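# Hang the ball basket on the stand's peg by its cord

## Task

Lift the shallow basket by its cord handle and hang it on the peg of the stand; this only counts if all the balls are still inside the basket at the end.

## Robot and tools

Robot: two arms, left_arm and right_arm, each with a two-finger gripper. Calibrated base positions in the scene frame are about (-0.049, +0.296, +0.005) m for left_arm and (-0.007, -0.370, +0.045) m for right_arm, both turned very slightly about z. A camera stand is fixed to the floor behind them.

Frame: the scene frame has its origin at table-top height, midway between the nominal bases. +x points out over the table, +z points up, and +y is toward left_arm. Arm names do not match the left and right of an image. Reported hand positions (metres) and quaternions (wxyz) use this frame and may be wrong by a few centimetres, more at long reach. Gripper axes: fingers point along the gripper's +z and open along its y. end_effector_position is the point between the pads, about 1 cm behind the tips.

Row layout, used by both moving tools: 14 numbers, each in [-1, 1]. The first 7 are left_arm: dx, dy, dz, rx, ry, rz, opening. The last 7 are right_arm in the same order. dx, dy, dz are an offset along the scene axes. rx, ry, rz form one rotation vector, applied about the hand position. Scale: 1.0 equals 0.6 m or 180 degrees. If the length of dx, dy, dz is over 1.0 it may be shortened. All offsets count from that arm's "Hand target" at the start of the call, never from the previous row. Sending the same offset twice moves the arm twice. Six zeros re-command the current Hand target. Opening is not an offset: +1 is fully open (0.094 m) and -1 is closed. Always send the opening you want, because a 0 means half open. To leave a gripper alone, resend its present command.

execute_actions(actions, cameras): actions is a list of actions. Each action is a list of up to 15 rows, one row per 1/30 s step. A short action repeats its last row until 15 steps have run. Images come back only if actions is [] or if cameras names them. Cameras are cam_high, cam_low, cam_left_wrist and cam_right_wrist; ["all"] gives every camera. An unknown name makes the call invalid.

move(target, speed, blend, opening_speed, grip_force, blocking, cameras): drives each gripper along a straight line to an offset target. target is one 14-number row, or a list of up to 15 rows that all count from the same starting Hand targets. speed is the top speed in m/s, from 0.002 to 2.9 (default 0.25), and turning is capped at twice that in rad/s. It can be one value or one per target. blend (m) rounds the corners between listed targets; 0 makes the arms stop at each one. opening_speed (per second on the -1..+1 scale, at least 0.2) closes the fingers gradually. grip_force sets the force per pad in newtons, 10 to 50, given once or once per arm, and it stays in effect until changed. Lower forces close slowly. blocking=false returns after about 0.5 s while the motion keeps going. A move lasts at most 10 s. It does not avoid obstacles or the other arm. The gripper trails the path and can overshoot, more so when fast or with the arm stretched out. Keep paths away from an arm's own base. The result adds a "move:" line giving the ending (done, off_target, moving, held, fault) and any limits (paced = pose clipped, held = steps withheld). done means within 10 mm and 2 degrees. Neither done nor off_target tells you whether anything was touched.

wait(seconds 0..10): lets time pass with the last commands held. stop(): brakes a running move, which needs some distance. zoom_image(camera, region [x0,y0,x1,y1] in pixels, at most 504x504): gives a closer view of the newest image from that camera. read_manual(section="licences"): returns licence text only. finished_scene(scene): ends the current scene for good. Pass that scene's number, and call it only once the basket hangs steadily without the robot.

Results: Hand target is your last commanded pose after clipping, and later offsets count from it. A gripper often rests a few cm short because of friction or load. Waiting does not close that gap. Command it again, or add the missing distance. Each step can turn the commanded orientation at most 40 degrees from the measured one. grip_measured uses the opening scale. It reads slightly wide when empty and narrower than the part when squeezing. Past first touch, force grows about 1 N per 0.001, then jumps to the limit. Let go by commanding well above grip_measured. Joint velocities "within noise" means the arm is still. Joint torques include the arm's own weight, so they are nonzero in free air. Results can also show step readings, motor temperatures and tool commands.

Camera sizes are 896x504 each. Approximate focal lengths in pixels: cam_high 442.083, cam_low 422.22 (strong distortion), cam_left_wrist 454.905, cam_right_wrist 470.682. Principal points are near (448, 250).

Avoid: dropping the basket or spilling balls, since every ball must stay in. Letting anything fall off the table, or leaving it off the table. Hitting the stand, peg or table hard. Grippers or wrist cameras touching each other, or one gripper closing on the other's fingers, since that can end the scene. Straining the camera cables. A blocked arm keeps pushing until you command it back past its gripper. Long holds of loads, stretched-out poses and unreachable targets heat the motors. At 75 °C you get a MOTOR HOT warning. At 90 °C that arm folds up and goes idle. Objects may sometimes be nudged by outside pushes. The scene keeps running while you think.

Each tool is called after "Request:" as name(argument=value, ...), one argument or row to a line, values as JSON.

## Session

Request:
execute_actions(
  actions=[],
)

Request:
zoom_image(
  camera="cam_high",
  region=[330, 80, 630, 330],
)

Scene clock: 0.00 s.
left_arm: end_effector_position=(+0.3340, +0.2231, +0.1489) grip_measured=+1.000 end_effector_quat_wxyz=(+0.699, -0.011, +0.712, +0.060) | right_arm: end_effector_position=(+0.3393, -0.3940, +0.1318) grip_measured=+1.000 end_effector_quat_wxyz=(+0.618, +0.047, +0.784, -0.031)
Joint positions: left_arm=[-0.404 1.701 0.292 1.391 -0.526 0.061 0.094] | right_arm=[-0.021 1.56 0.1 1.222 0.076 0.029 0.094]
Joint velocities: within noise
Joint torques (N m): no reading
Motor temperatures (°C): left_arm=[28 25 31 29 25 24 23] | right_arm=[26 22 33 26 24 23 24]
Heat: left arm: 31 °C; right arm: 33 °C.
Hand target: left_arm +0.3354, +0.2226, +0.1569; +0.708, -0.016, +0.704, +0.056 | right_arm +0.3410, -0.3941, +0.1353; +0.622, +0.048, +0.781, -0.031
Tool commands: left_gripper/opening=+1.0 right_gripper/opening=+1.0

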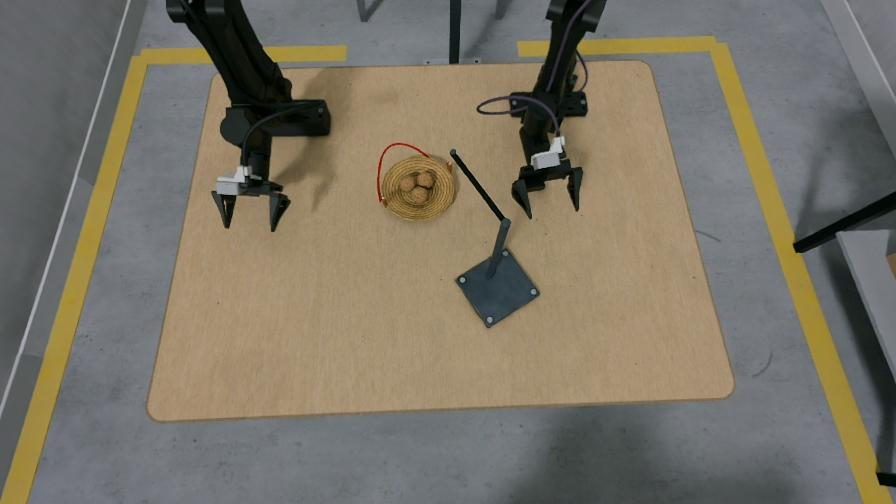

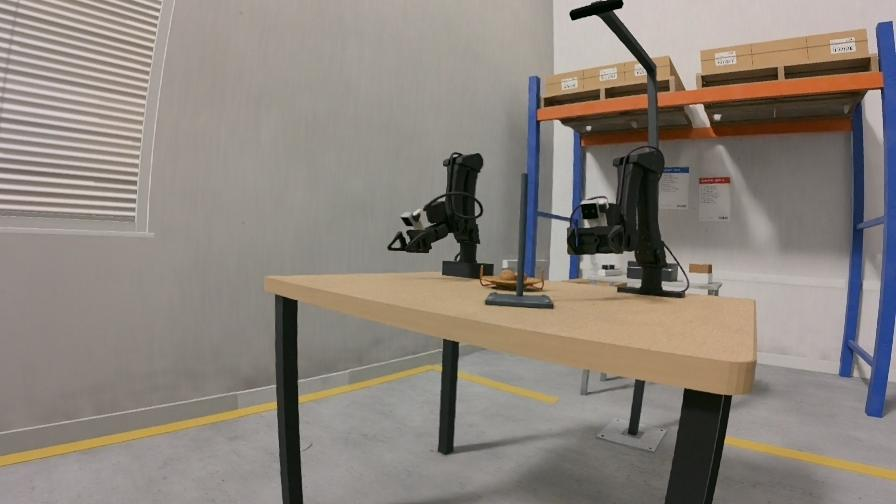

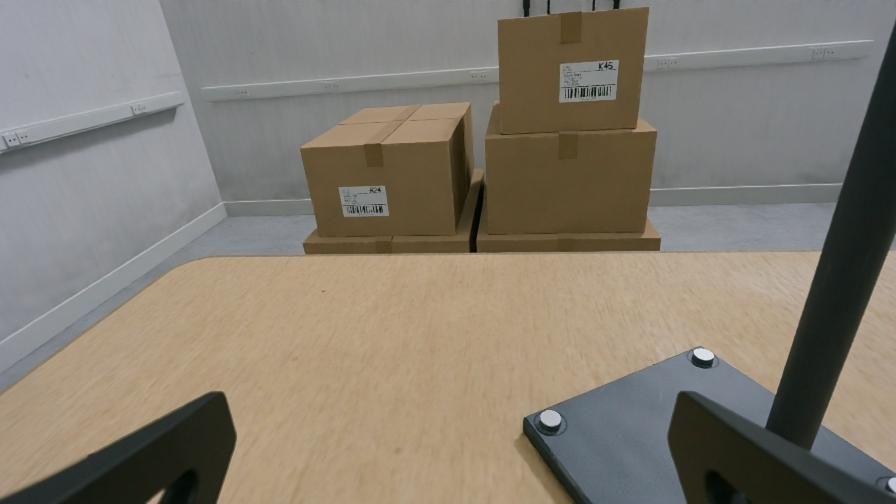

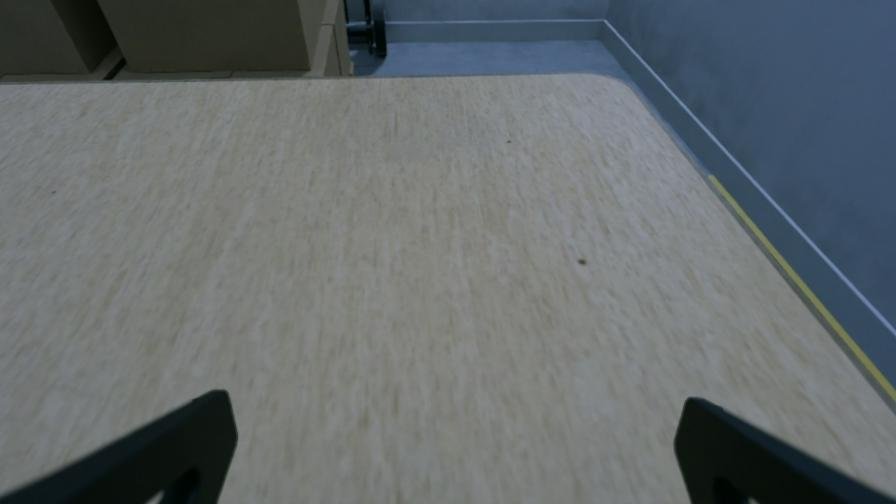

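Scaled by 1.680 from the camera's 896x504 image, which has a finer 1280x720 frame.

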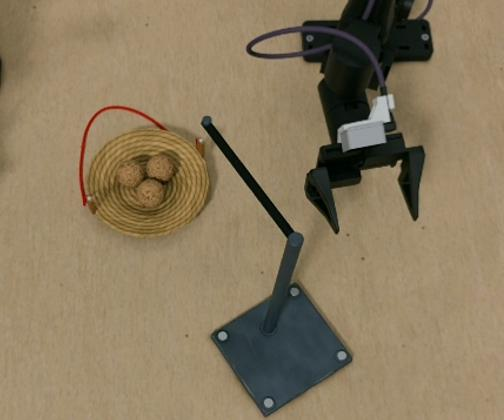

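Request:
move(
  target=[
    [-0.25,-0.02,0.1,0,0,0,1,0,0,0,0,0,0,1],
    [-0.459,-0.504,0.1,0.1635,0.317,-0.35,0.2,0,0,0,0,0,0,1],
  ],
  blend=[0.03,0],
  cameras=["cam_high","cam_left_wrist"],
)

Scene clock: 22.00 s.
left_arm: end_effector_position=(+0.0559, -0.0742, +0.2066) grip_measured=+0.202 end_effector_quat_wxyz=(+0.207, +0.528, +0.813, -0.132) | right_arm: end_effector_position=(+0.3393, -0.3940, +0.1318) grip_measured=+1.000 end_effector_quat_wxyz=(+0.618, +0.047, +0.784, -0.031)
Joint positions: left_arm=[-1.319 1.564 1.484 -1.001 -0.093 -0.164 0.056] | right_arm=[-0.021 1.56 0.1 1.222 0.076 0.029 0.094]
Joint torques (N m): left_arm=[0.73 -6.2 10.58 0.99 -0.04 0.04] | right_arm=[0.02 -3.63 3.08 1.68 0.04 -0.03]
Heat: left arm: 32 °C; right arm: 34 °C.
Hand target: left_arm +0.0601, -0.0798, +0.2169; +0.216, +0.526, +0.810, -0.141 | right_arm +0.3410, -0.3941, +0.1353; +0.622, +0.048, +0.781, -0.031
Off the commanded pose: left_arm 0.012 m, 1 deg | right_arm 0.004 m, 1 deg.
move: off_target (left_arm); target 2's new opening was sent with left_arm's hand 0.012 m and 1 deg from that target
Images, in order (width x height): cam_high 896x504, cam_left_wrist 896x504.

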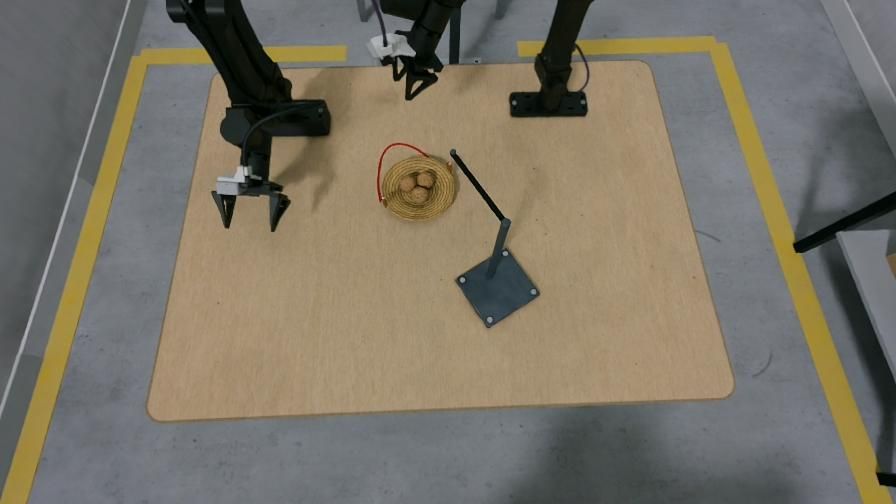

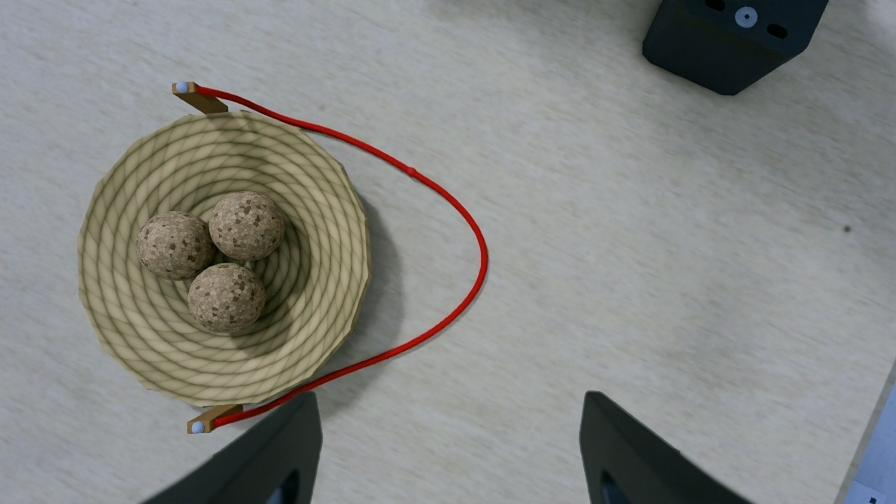

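Request:
move(
  target=[-0.027,-0.06,-0.325,0,0,0,0.2,0,0,0,0,0,0,1],
  speed=0.15,
  cameras=["cam_left_wrist"],
)

Scene clock: 31.27 s.
left_arm: end_effector_position=(+0.0439, -0.1105, +0.0211) grip_measured=+0.201 end_effector_quat_wxyz=(+0.206, +0.529, +0.812, -0.136) | right_arm: end_effector_position=(+0.3393, -0.3940, +0.1318) grip_measured=+1.000 end_effector_quat_wxyz=(+0.618, +0.047, +0.784, -0.031)
Joint positions: left_arm=[-1.375 1.831 1.019 -0.271 -0.111 -0.213 0.056] | right_arm=[-0.021 1.56 0.1 1.222 0.076 0.029 0.094]
Joint torques (N m): left_arm=[-0.83 -7.92 6.26 1.3 -0.21 -0.09] | right_arm=[-0.03 -3.6 3.07 1.67 0.01 -0.04]
Heat: left arm: 34 °C; right arm: 34 °C.
Hand target: left_arm +0.0440, -0.1159, +0.0219; +0.216, +0.526, +0.810, -0.141 | right_arm +0.3410, -0.3941, +0.1353; +0.622, +0.048, +0.781, -0.031
Off the commanded pose: left_arm 0.005 m, 1 deg | right_arm 0.004 m, 1 deg.
move: done
Images, in order (width x height): cam_left_wrist 896x504.

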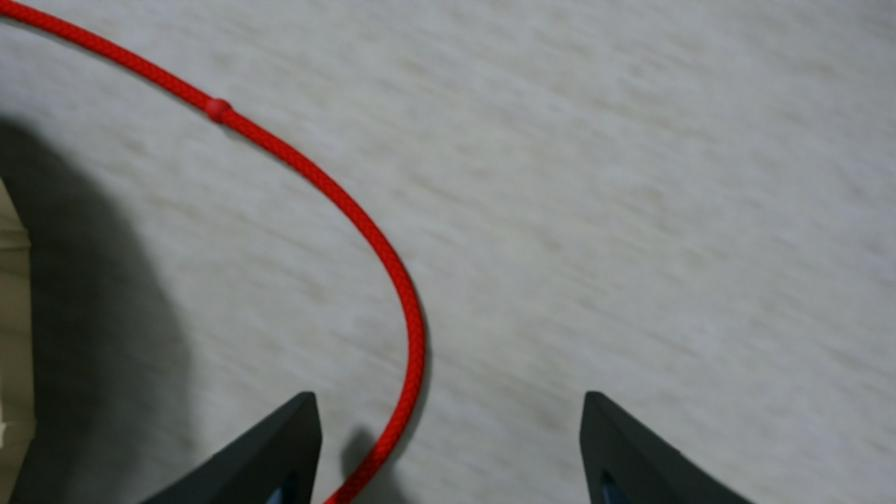

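Request:
move(
  target=[
    [0.0165,-0.006,-0.008,0,0,0,0.2,0,0,0,0,0,0,1],
    [0.0165,-0.006,-0.02,0,0,0,0.2,0,0,0,0,0,0,1],
    [0.0165,-0.006,-0.02,0,0,0,-1,0,0,0,0,0,0,1],
  ],
  speed=0.05,
  opening_speed=0.6,
  cameras=["cam_left_wrist"],
)

Scene clock: 38.57 s.
left_arm: end_effector_position=(+0.0504, -0.1175, +0.0135) grip_measured=-0.973 end_effector_quat_wxyz=(+0.214, +0.526, +0.811, -0.141) | right_arm: end_effector_position=(+0.3393, -0.3940, +0.1318) grip_measured=+1.000 end_effector_quat_wxyz=(+0.618, +0.047, +0.784, -0.031)
Joint positions: left_arm=[-1.362 1.867 1.019 -0.216 -0.111 -0.204 0.001] | right_arm=[-0.021 1.56 0.1 1.222 0.076 0.029 0.094]
Joint torques (N m): left_arm=[0.53 -7.45 6.37 1.23 -0.09 0.05] | right_arm=[-0.03 -3.59 3.12 1.68 0.01 -0.02]
Heat: left arm: 33 °C; right arm: 34 °C.
Hand target: left_arm +0.0538, -0.1195, +0.0100; +0.216, +0.526, +0.810, -0.141 | right_arm +0.3410, -0.3941, +0.1353; +0.622, +0.048, +0.781, -0.031
Off the commanded pose: left_arm 0.005 m, 0 deg | right_arm 0.004 m, 1 deg.
move: done
Images, in order (width x height): cam_left_wrist 896x504.

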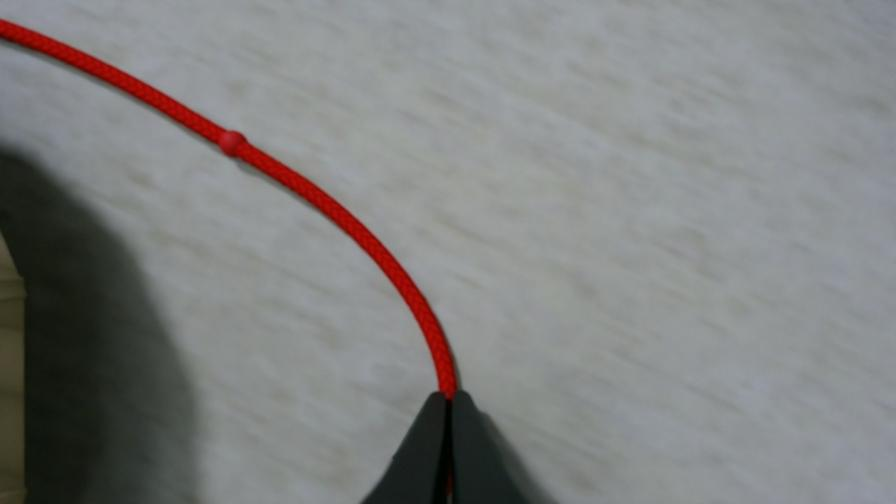

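Request:
move(
  target=[
    [0.1,0.045,0.15,0,0,0,-1,0,0,0,0,0,0,1],
    [0.25,0.111,0.27,0,0,0,-1,0,0,0,0,0,0,1],
    [0.25,0.111,0.45,-0.072,-0.04,0.058,-1,0,0,0,0,0,0,1],
    [0.25,0.111,0.64,-0.072,-0.04,0.058,-1,0,0,0,0,0,0,1],
  ],
  speed=[0.12,0.12,0.09,0.09],
  blend=[0.03,0.02,0.01,0],
  cameras=["all"],
)

Scene clock: 52.63 s.
left_arm: end_effector_position=(+0.2030, -0.0474, +0.3783) grip_measured=-0.977 end_effector_quat_wxyz=(+0.312, +0.436, +0.828, -0.166) | right_arm: end_effector_position=(+0.3393, -0.3940, +0.1318) grip_measured=+1.000 end_effector_quat_wxyz=(+0.618, +0.047, +0.784, -0.031)
Joint positions: left_arm=[-0.905 1.856 2.467 -1.459 0.031 0.03 0.001] | right_arm=[-0.021 1.56 0.1 1.222 0.076 0.029 0.094]
Joint torques (N m): left_arm=[-0.9 -7.6 8.87 1.57 -0.09 -0.1] | right_arm=[-0.05 -3.66 3.08 1.67 0.03 -0.04]
Heat: left arm: 33 °C; right arm: 34 °C.
Hand target: left_arm +0.2039, -0.0529, +0.3938; +0.336, +0.430, +0.819, -0.178 | right_arm +0.3410, -0.3941, +0.1353; +0.622, +0.048, +0.781, -0.031
Off the commanded pose: left_arm 0.017 m, 3 deg | right_arm 0.004 m, 1 deg.
move: off_target (left_arm)

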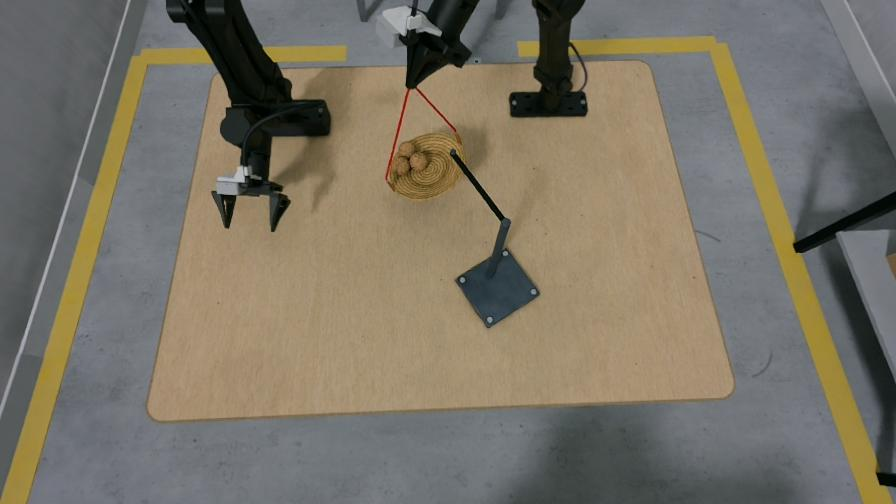

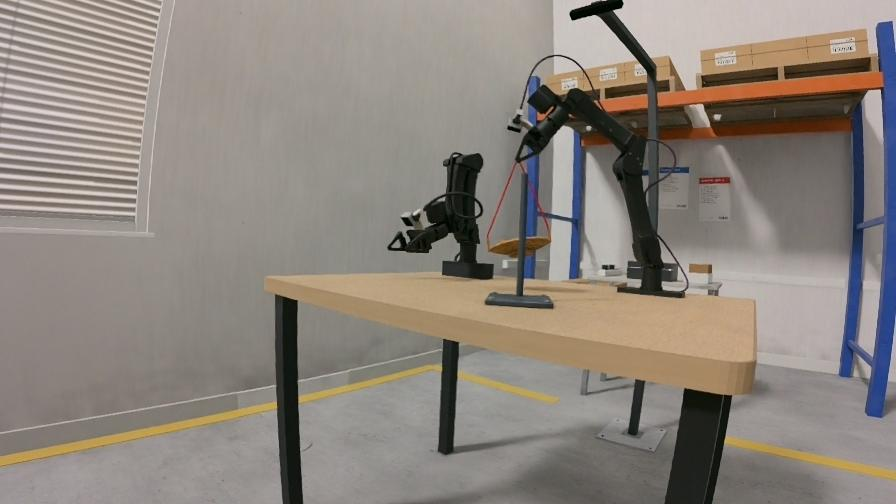

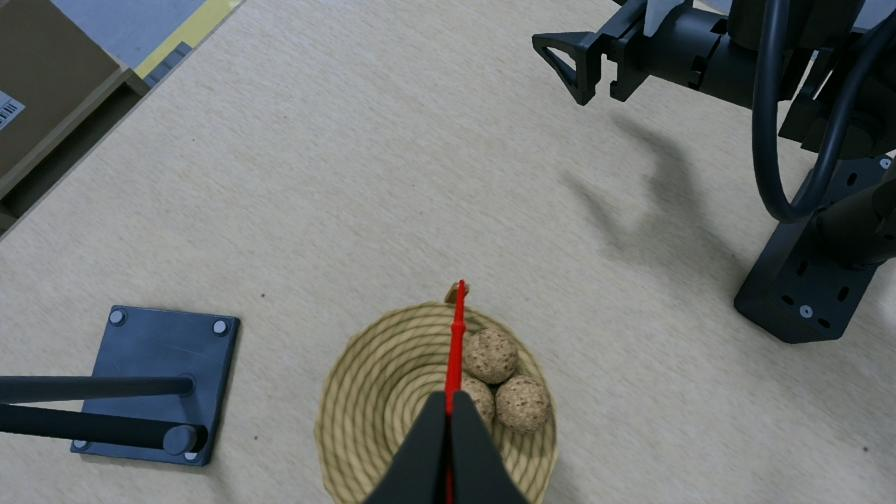

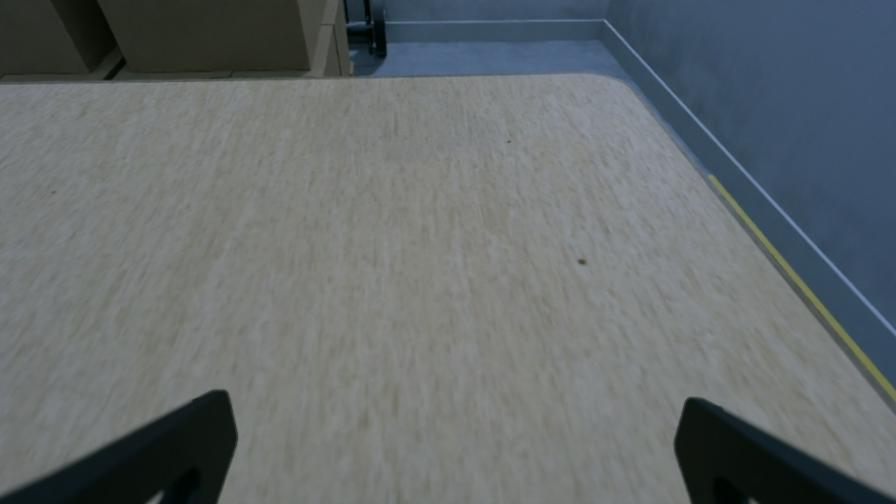

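Request:
wait(
  seconds=1,
  cameras=["all"],
)

Request:
zoom_image(
  camera="cam_low",
  region=[460, 130, 580, 290],
)

Request:
zoom_image(
  camera="cam_high",
  region=[350, 80, 520, 230],
)

Scene clock: 56.50 s.
left_arm: end_effector_position=(+0.2029, -0.0473, +0.3782) grip_measured=-0.977 end_effector_quat_wxyz=(+0.312, +0.436, +0.828, -0.166) | right_arm: end_effector_position=(+0.3393, -0.3940, +0.1318) grip_measured=+1.000 end_effector_quat_wxyz=(+0.618, +0.047, +0.784, -0.031)
Joint positions: left_arm=[-0.905 1.856 2.467 -1.46 0.031 0.03 0.001] | right_arm=[-0.021 1.56 0.1 1.222 0.076 0.029 0.094]
Joint torques (N m): left_arm=[-0.87 -7.58 8.88 1.57 -0.08 -0.09] | right_arm=[0.05 -3.62 3.14 1.67 0.03 -0.04]
Heat: left arm: 33 °C; right arm: 34 °C.
Hand target: left_arm +0.2039, -0.0529, +0.3938; +0.336, +0.430, +0.819, -0.178 | right_arm +0.3410, -0.3941, +0.1353; +0.622, +0.048, +0.781, -0.031
Tool commands: left_gripper/opening=-1.0 right_gripper/opening=+1.0
Off the commanded pose: left_arm 0.017 m, 3 deg | right_arm 0.004 m, 1 deg.
wait: 1.00 s; at rest from the start

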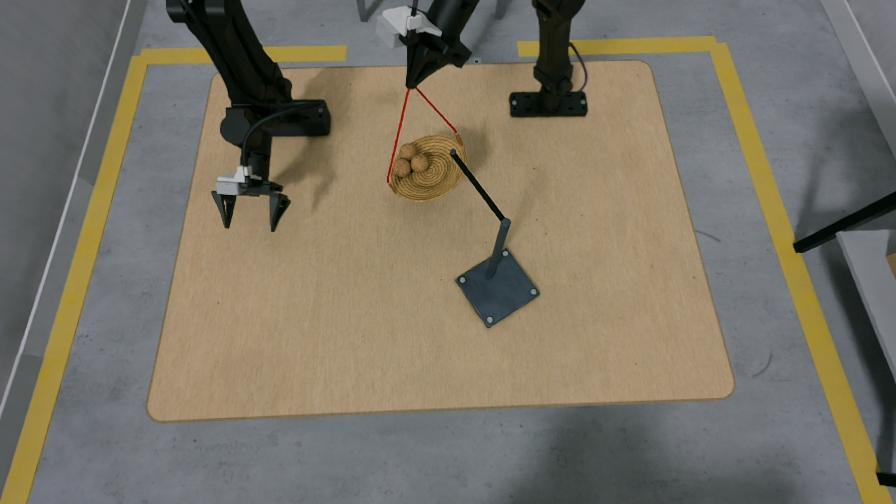

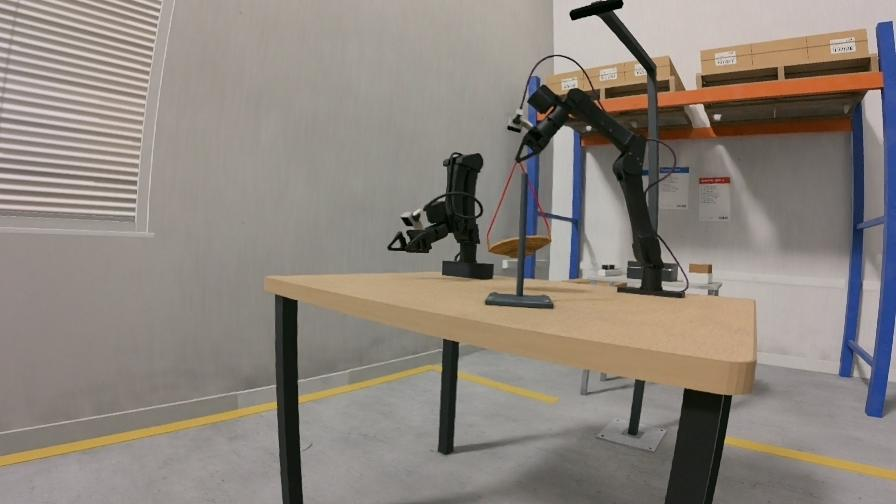

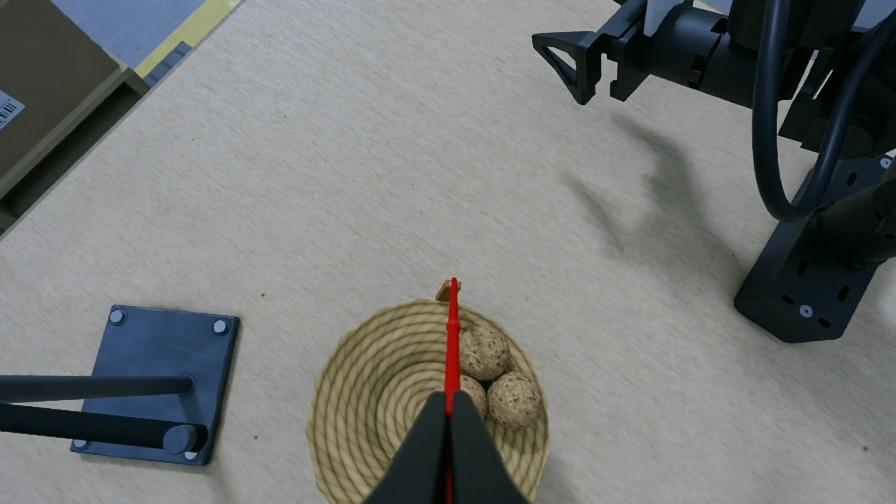

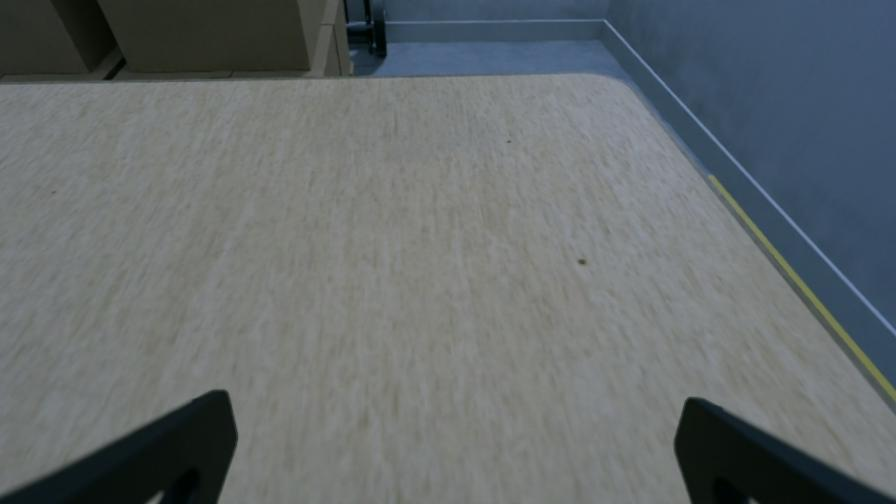

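Scaled by 3.150 from the camera's 896x504 image, which has a finer 1280x720 frame.

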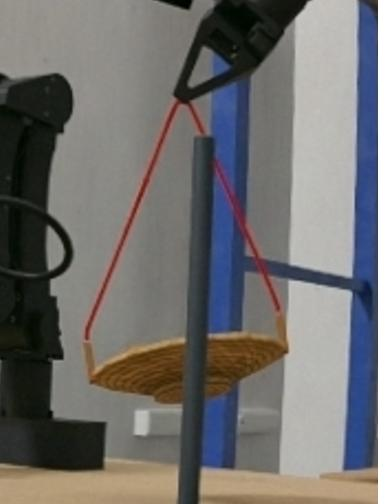

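Scaled by 2.965 from the camera's 896x504 image, which has a finer 1280x720 frame.

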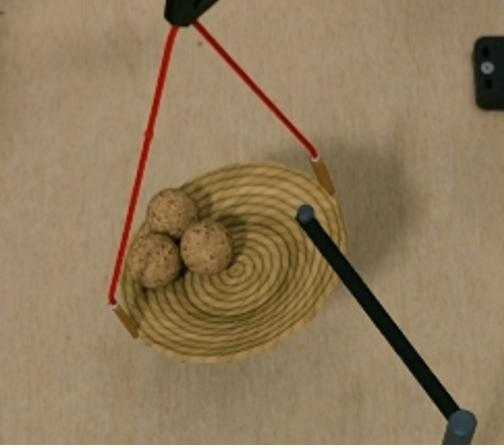

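Request:
move(
  target=[
    [0,0,-0.19,0,0,0,-1,0,0,0,0,0,0,1],
    [0,0,-0.29,0,0,0,-1,0,0,0,0,0,0,1],
    [0,0,-0.36,0,0,0,-1,0,0,0,0,0,0,1],
  ],
  speed=[0.07,0.03,0.05],
  blend=0.01,
  cameras=["all"],
)

Scene clock: 72.17 s.
left_arm: end_effector_position=(+0.2040, -0.0487, +0.1632) grip_measured=-0.977 end_effector_quat_wxyz=(+0.313, +0.435, +0.827, -0.167) | right_arm: end_effector_position=(+0.3393, -0.3940, +0.1318) grip_measured=+1.000 end_effector_quat_wxyz=(+0.618, +0.047, +0.784, -0.031)
Joint positions: left_arm=[-0.905 1.541 1.156 -0.46 0.031 0.03 0.001] | right_arm=[-0.021 1.56 0.1 1.222 0.076 0.029 0.094]
Joint torques (N m): left_arm=[-0.88 -9.31 7.12 1.67 -0.08 -0.1] | right_arm=[0.01 -3.63 3.08 1.67 0.03 -0.02]
Heat: left arm: 33 °C; right arm: 34 °C.
Hand target: left_arm +0.2039, -0.0529, +0.1780; +0.336, +0.430, +0.819, -0.178 | right_arm +0.3410, -0.3941, +0.1353; +0.622, +0.048, +0.781, -0.031
Off the commanded pose: left_arm 0.015 m, 3 deg | right_arm 0.004 m, 1 deg.
move: off_target (left_arm)

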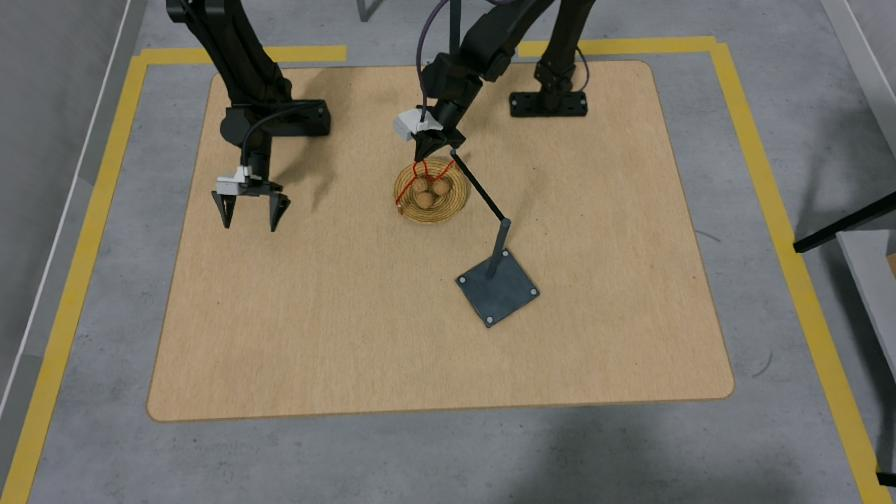

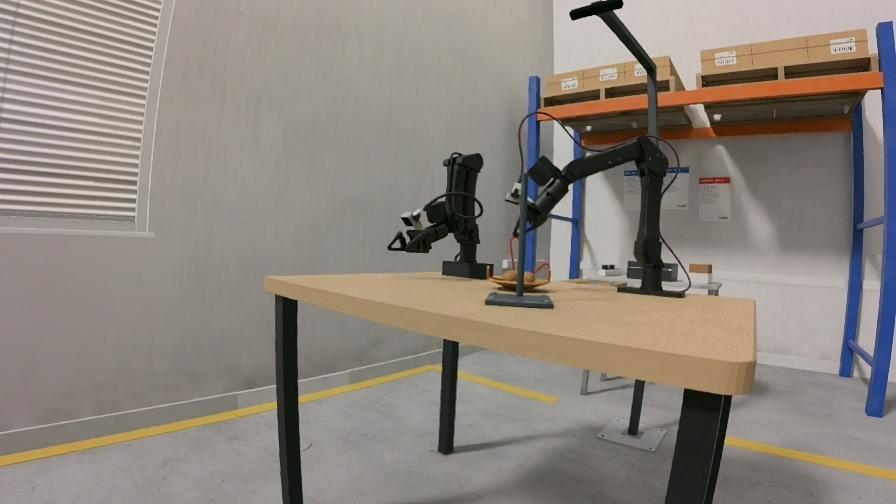

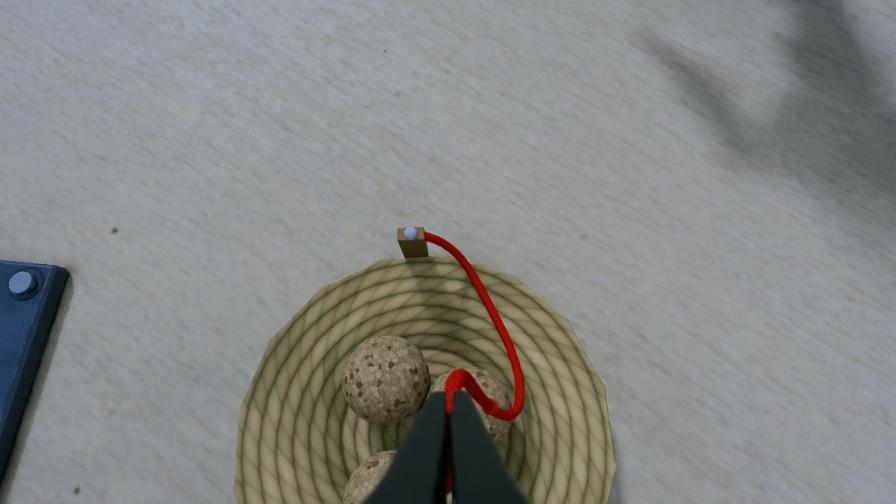

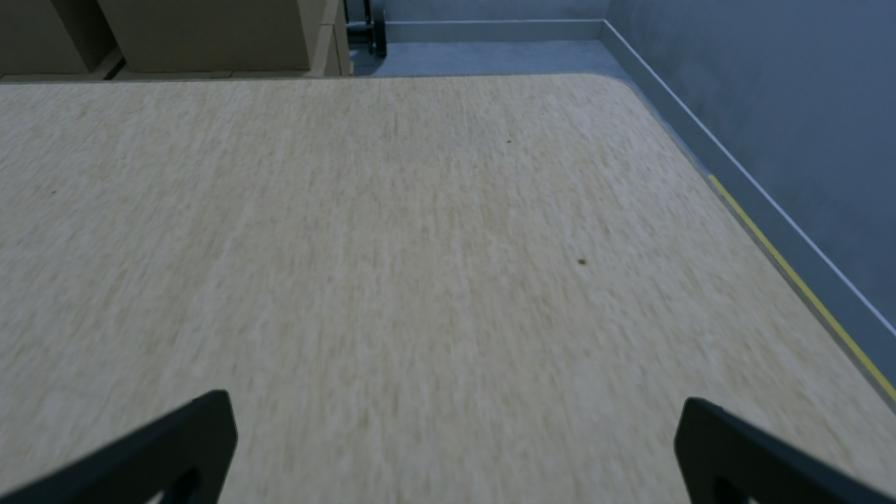

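Request:
move(
  target=[
    [-0.18,-0.05,-0.15,0.072,0.04,-0.058,-1,0,0,0,0,0,0,1],
    [-0.243,-0.068,-0.272,0.072,0.04,-0.058,-1,0,0,0,0,0,0,1],
    [-0.243,-0.068,-0.272,0.072,0.04,-0.058,0.2,0,0,0,0,0,0,1],
    [-0.243,-0.068,-0.19,0.072,0.04,-0.058,0.2,0,0,0,0,0,0,1],
  ],
  speed=0.1,
  blend=[0.02,0,0,0],
  cameras=["cam_high","cam_left_wrist"],
)

Scene clock: 81.67 s.
left_arm: end_effector_position=(+0.0562, -0.0834, +0.0446) grip_measured=+0.198 end_effector_quat_wxyz=(+0.195, +0.532, +0.814, -0.126) | right_arm: end_effector_position=(+0.3393, -0.3940, +0.1318) grip_measured=+1.000 end_effector_quat_wxyz=(+0.618, +0.047, +0.784, -0.031)
Joint positions: left_arm=[-1.32 1.717 0.999 -0.392 -0.085 -0.164 0.056] | right_arm=[-0.021 1.56 0.1 1.222 0.076 0.029 0.094]
Joint torques (N m): left_arm=[-0.72 -9.99 9.06 0.98 -0.18 -0.09] | right_arm=[-0.06 -3.63 3.07 1.66 0.03 -0.03]
Heat: left arm: 33 °C; right arm: 34 °C.
Hand target: left_arm +0.0580, -0.0938, +0.0640; +0.216, +0.526, +0.810, -0.141 | right_arm +0.3410, -0.3941, +0.1353; +0.622, +0.048, +0.781, -0.031
Off the commanded pose: left_arm 0.022 m, 3 deg | right_arm 0.004 m, 1 deg.
move: off_target (left_arm)
Images, in order (width x height): cam_high 896x504, cam_left_wrist 896x504.

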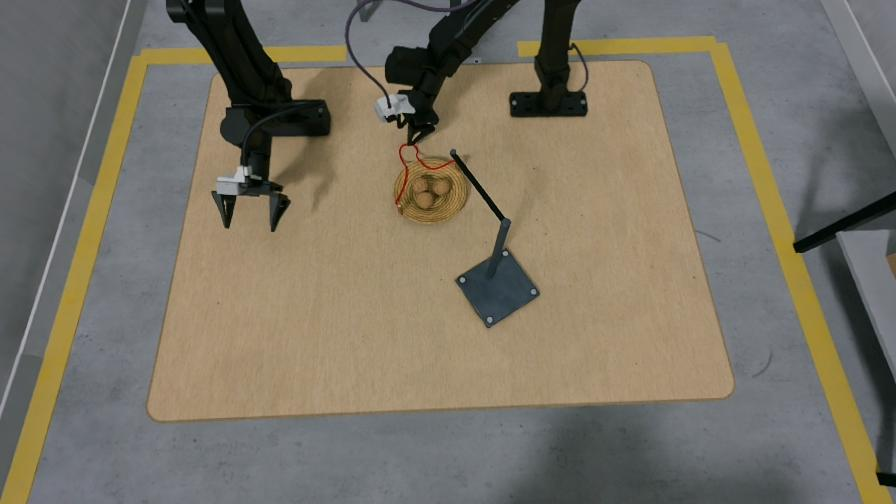

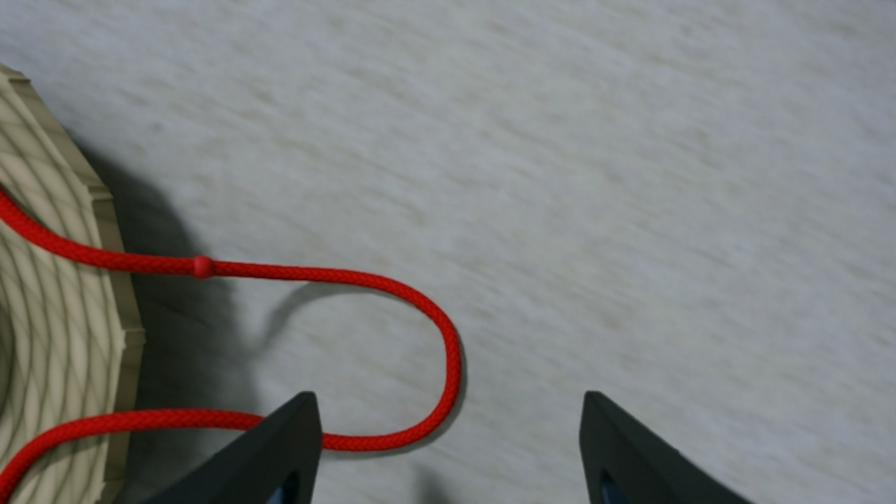

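Request:
move(
  target=[0.0067,-0.003,-0.07,0,0,0,0.2,0,0,0,0,0,0,1],
  speed=0.08,
  cameras=["cam_left_wrist"],
)

Scene clock: 92.13 s.
left_arm: end_effector_position=(+0.0581, -0.0915, +0.0214) grip_measured=+0.198 end_effector_quat_wxyz=(+0.206, +0.529, +0.812, -0.137) | right_arm: end_effector_position=(+0.3393, -0.3940, +0.1318) grip_measured=+1.000 end_effector_quat_wxyz=(+0.618, +0.047, +0.784, -0.031)
Joint positions: left_arm=[-1.32 1.776 0.947 -0.248 -0.085 -0.164 0.056] | right_arm=[-0.021 1.56 0.1 1.222 0.076 0.029 0.094]
Joint torques (N m): left_arm=[0.29 -7.43 6.16 1.34 -0.14 0] | right_arm=[-0.03 -3.66 3.1 1.65 0.03 -0.03]
Heat: left arm: 33 °C; right arm: 34 °C.
Hand target: left_arm +0.0620, -0.0956, +0.0220; +0.216, +0.526, +0.810, -0.141 | right_arm +0.3410, -0.3941, +0.1353; +0.622, +0.048, +0.781, -0.031
Off the commanded pose: left_arm 0.006 m, 1 deg | right_arm 0.004 m, 1 deg.
move: done
Images, in order (width x height): cam_left_wrist 896x504.

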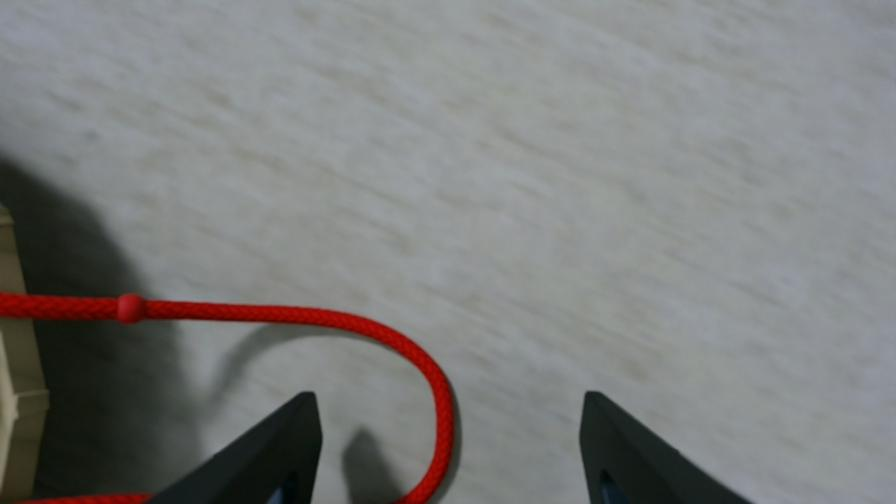

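Request:
move(
  target=[
    [0.0055,-0.0085,-0.02,0,0,0,0.2,0,0,0,0,0,0,1],
    [0.0055,-0.0085,-0.02,0,0,0,-1,0,0,0,0,0,0,1],
  ],
  speed=0.05,
  opening_speed=0.6,
  cameras=["cam_left_wrist"],
)

Scene clock: 99.00 s.
left_arm: end_effector_position=(+0.0615, -0.0986, +0.0137) grip_measured=-0.972 end_effector_quat_wxyz=(+0.213, +0.527, +0.811, -0.141) | right_arm: end_effector_position=(+0.3393, -0.3940, +0.1318) grip_measured=+1.000 end_effector_quat_wxyz=(+0.618, +0.047, +0.784, -0.031)
Joint positions: left_arm=[-1.317 1.813 0.947 -0.195 -0.086 -0.163 0.001] | right_arm=[-0.021 1.56 0.1 1.222 0.076 0.029 0.094]
Joint torques (N m): left_arm=[0.55 -6.8 6.3 1.25 -0.09 0.06] | right_arm=[0.01 -3.64 3.06 1.67 0.03 -0.04]
Heat: left arm: 33 °C; right arm: 34 °C.
Hand target: left_arm +0.0653, -0.1007, +0.0100; +0.216, +0.526, +0.810, -0.141 | right_arm +0.3410, -0.3941, +0.1353; +0.622, +0.048, +0.781, -0.031
Off the commanded pose: left_arm 0.006 m, 0 deg | right_arm 0.004 m, 1 deg.
move: done
Images, in order (width x height): cam_left_wrist 896x504.

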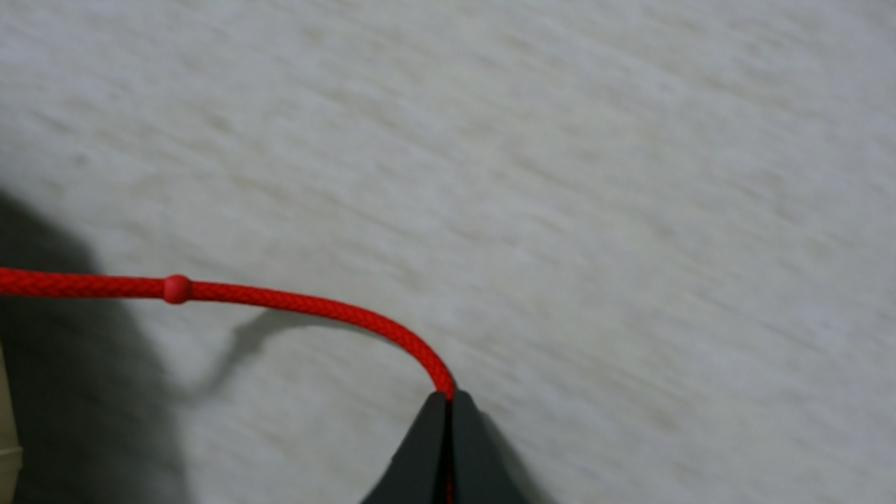

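Request:
move(
  target=[
    [0.1,0.045,0.15,0,0,0,-1,0,0,0,0,0,0,1],
    [0.23,0.12,0.27,-0.072,-0.04,0.058,-1,0,0,0,0,0,0,1],
    [0.23,0.12,0.45,-0.072,-0.04,0.058,-1,0,0,0,0,0,0,1],
  ],
  speed=[0.12,0.1,0.05],
  blend=[0.03,0.01,0],
  cameras=["all"],
)

Request:
zoom_image(
  camera="cam_low",
  region=[460, 170, 580, 310],
)

Scene clock: 109.47 s.
left_arm: end_effector_position=(+0.1993, -0.0256, +0.2685) grip_measured=-0.975 end_effector_quat_wxyz=(+0.325, +0.430, +0.824, -0.171) | right_arm: end_effector_position=(+0.3393, -0.3940, +0.1318) grip_measured=+1.000 end_effector_quat_wxyz=(+0.618, +0.047, +0.784, -0.031)
Joint positions: left_arm=[-0.872 1.465 1.488 -0.843 0.05 0.049 0.001] | right_arm=[-0.021 1.56 0.1 1.222 0.076 0.029 0.094]
Joint torques (N m): left_arm=[0.55 -5.52 10.54 1.37 0.08 0.05] | right_arm=[-0.05 -3.62 3.06 1.65 0.02 -0.04]
Heat: left arm: 33 °C; right arm: 34 °C.
Hand target: left_arm +0.2034, -0.0287, +0.2801; +0.337, +0.430, +0.819, -0.178 | right_arm +0.3410, -0.3941, +0.1353; +0.622, +0.048, +0.781, -0.031
Off the commanded pose: left_arm 0.013 m, 2 deg | right_arm 0.004 m, 1 deg.
move: off_target (left_arm)

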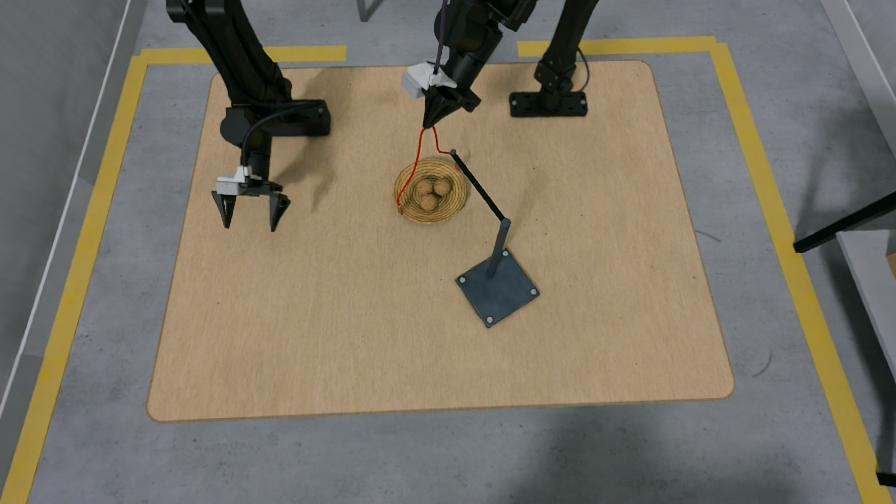

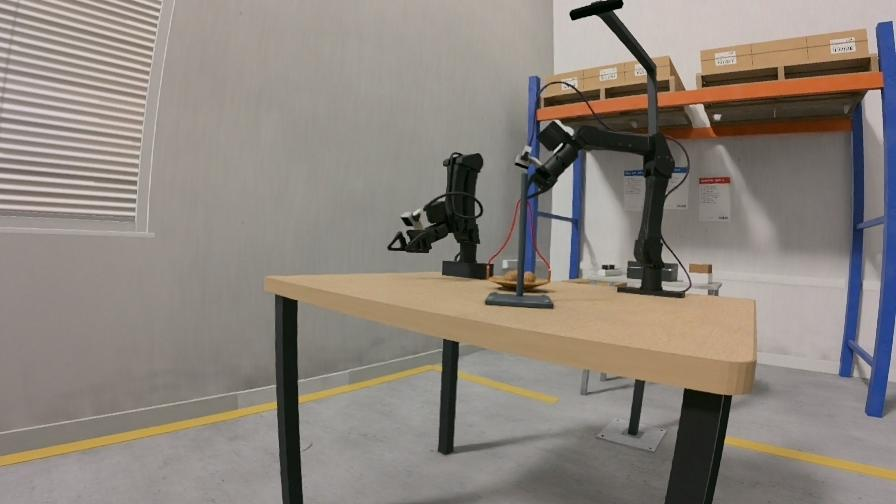

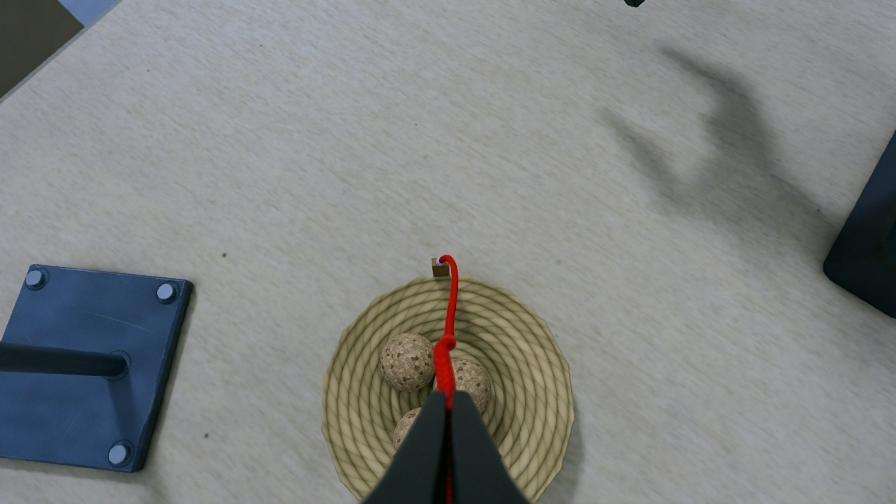

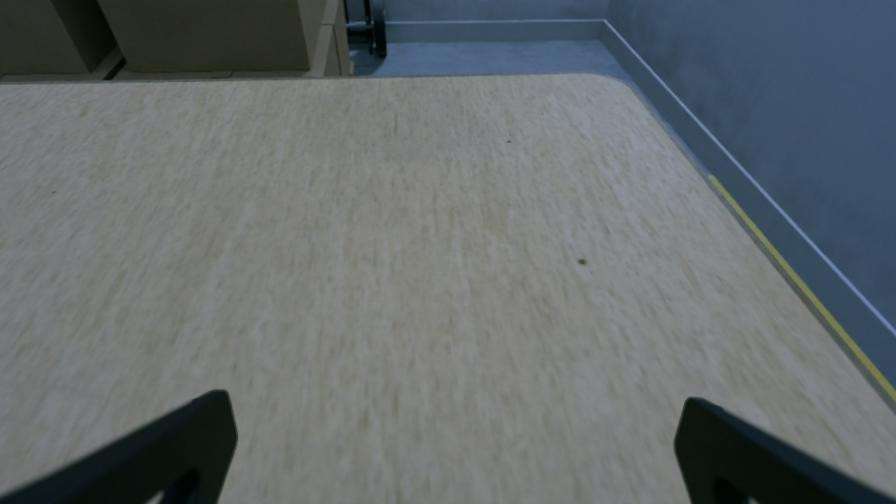

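Scaled by 3.600 from the camera's 896x504 image, which has a finer 1280x720 frame.

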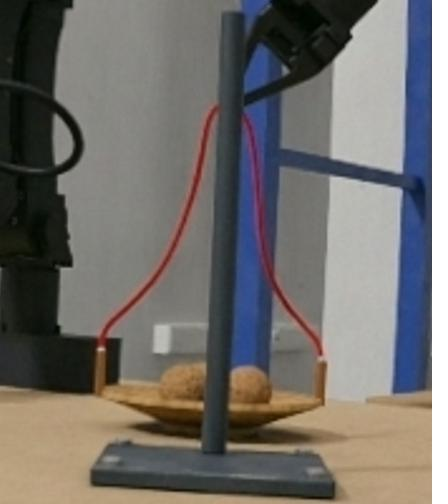

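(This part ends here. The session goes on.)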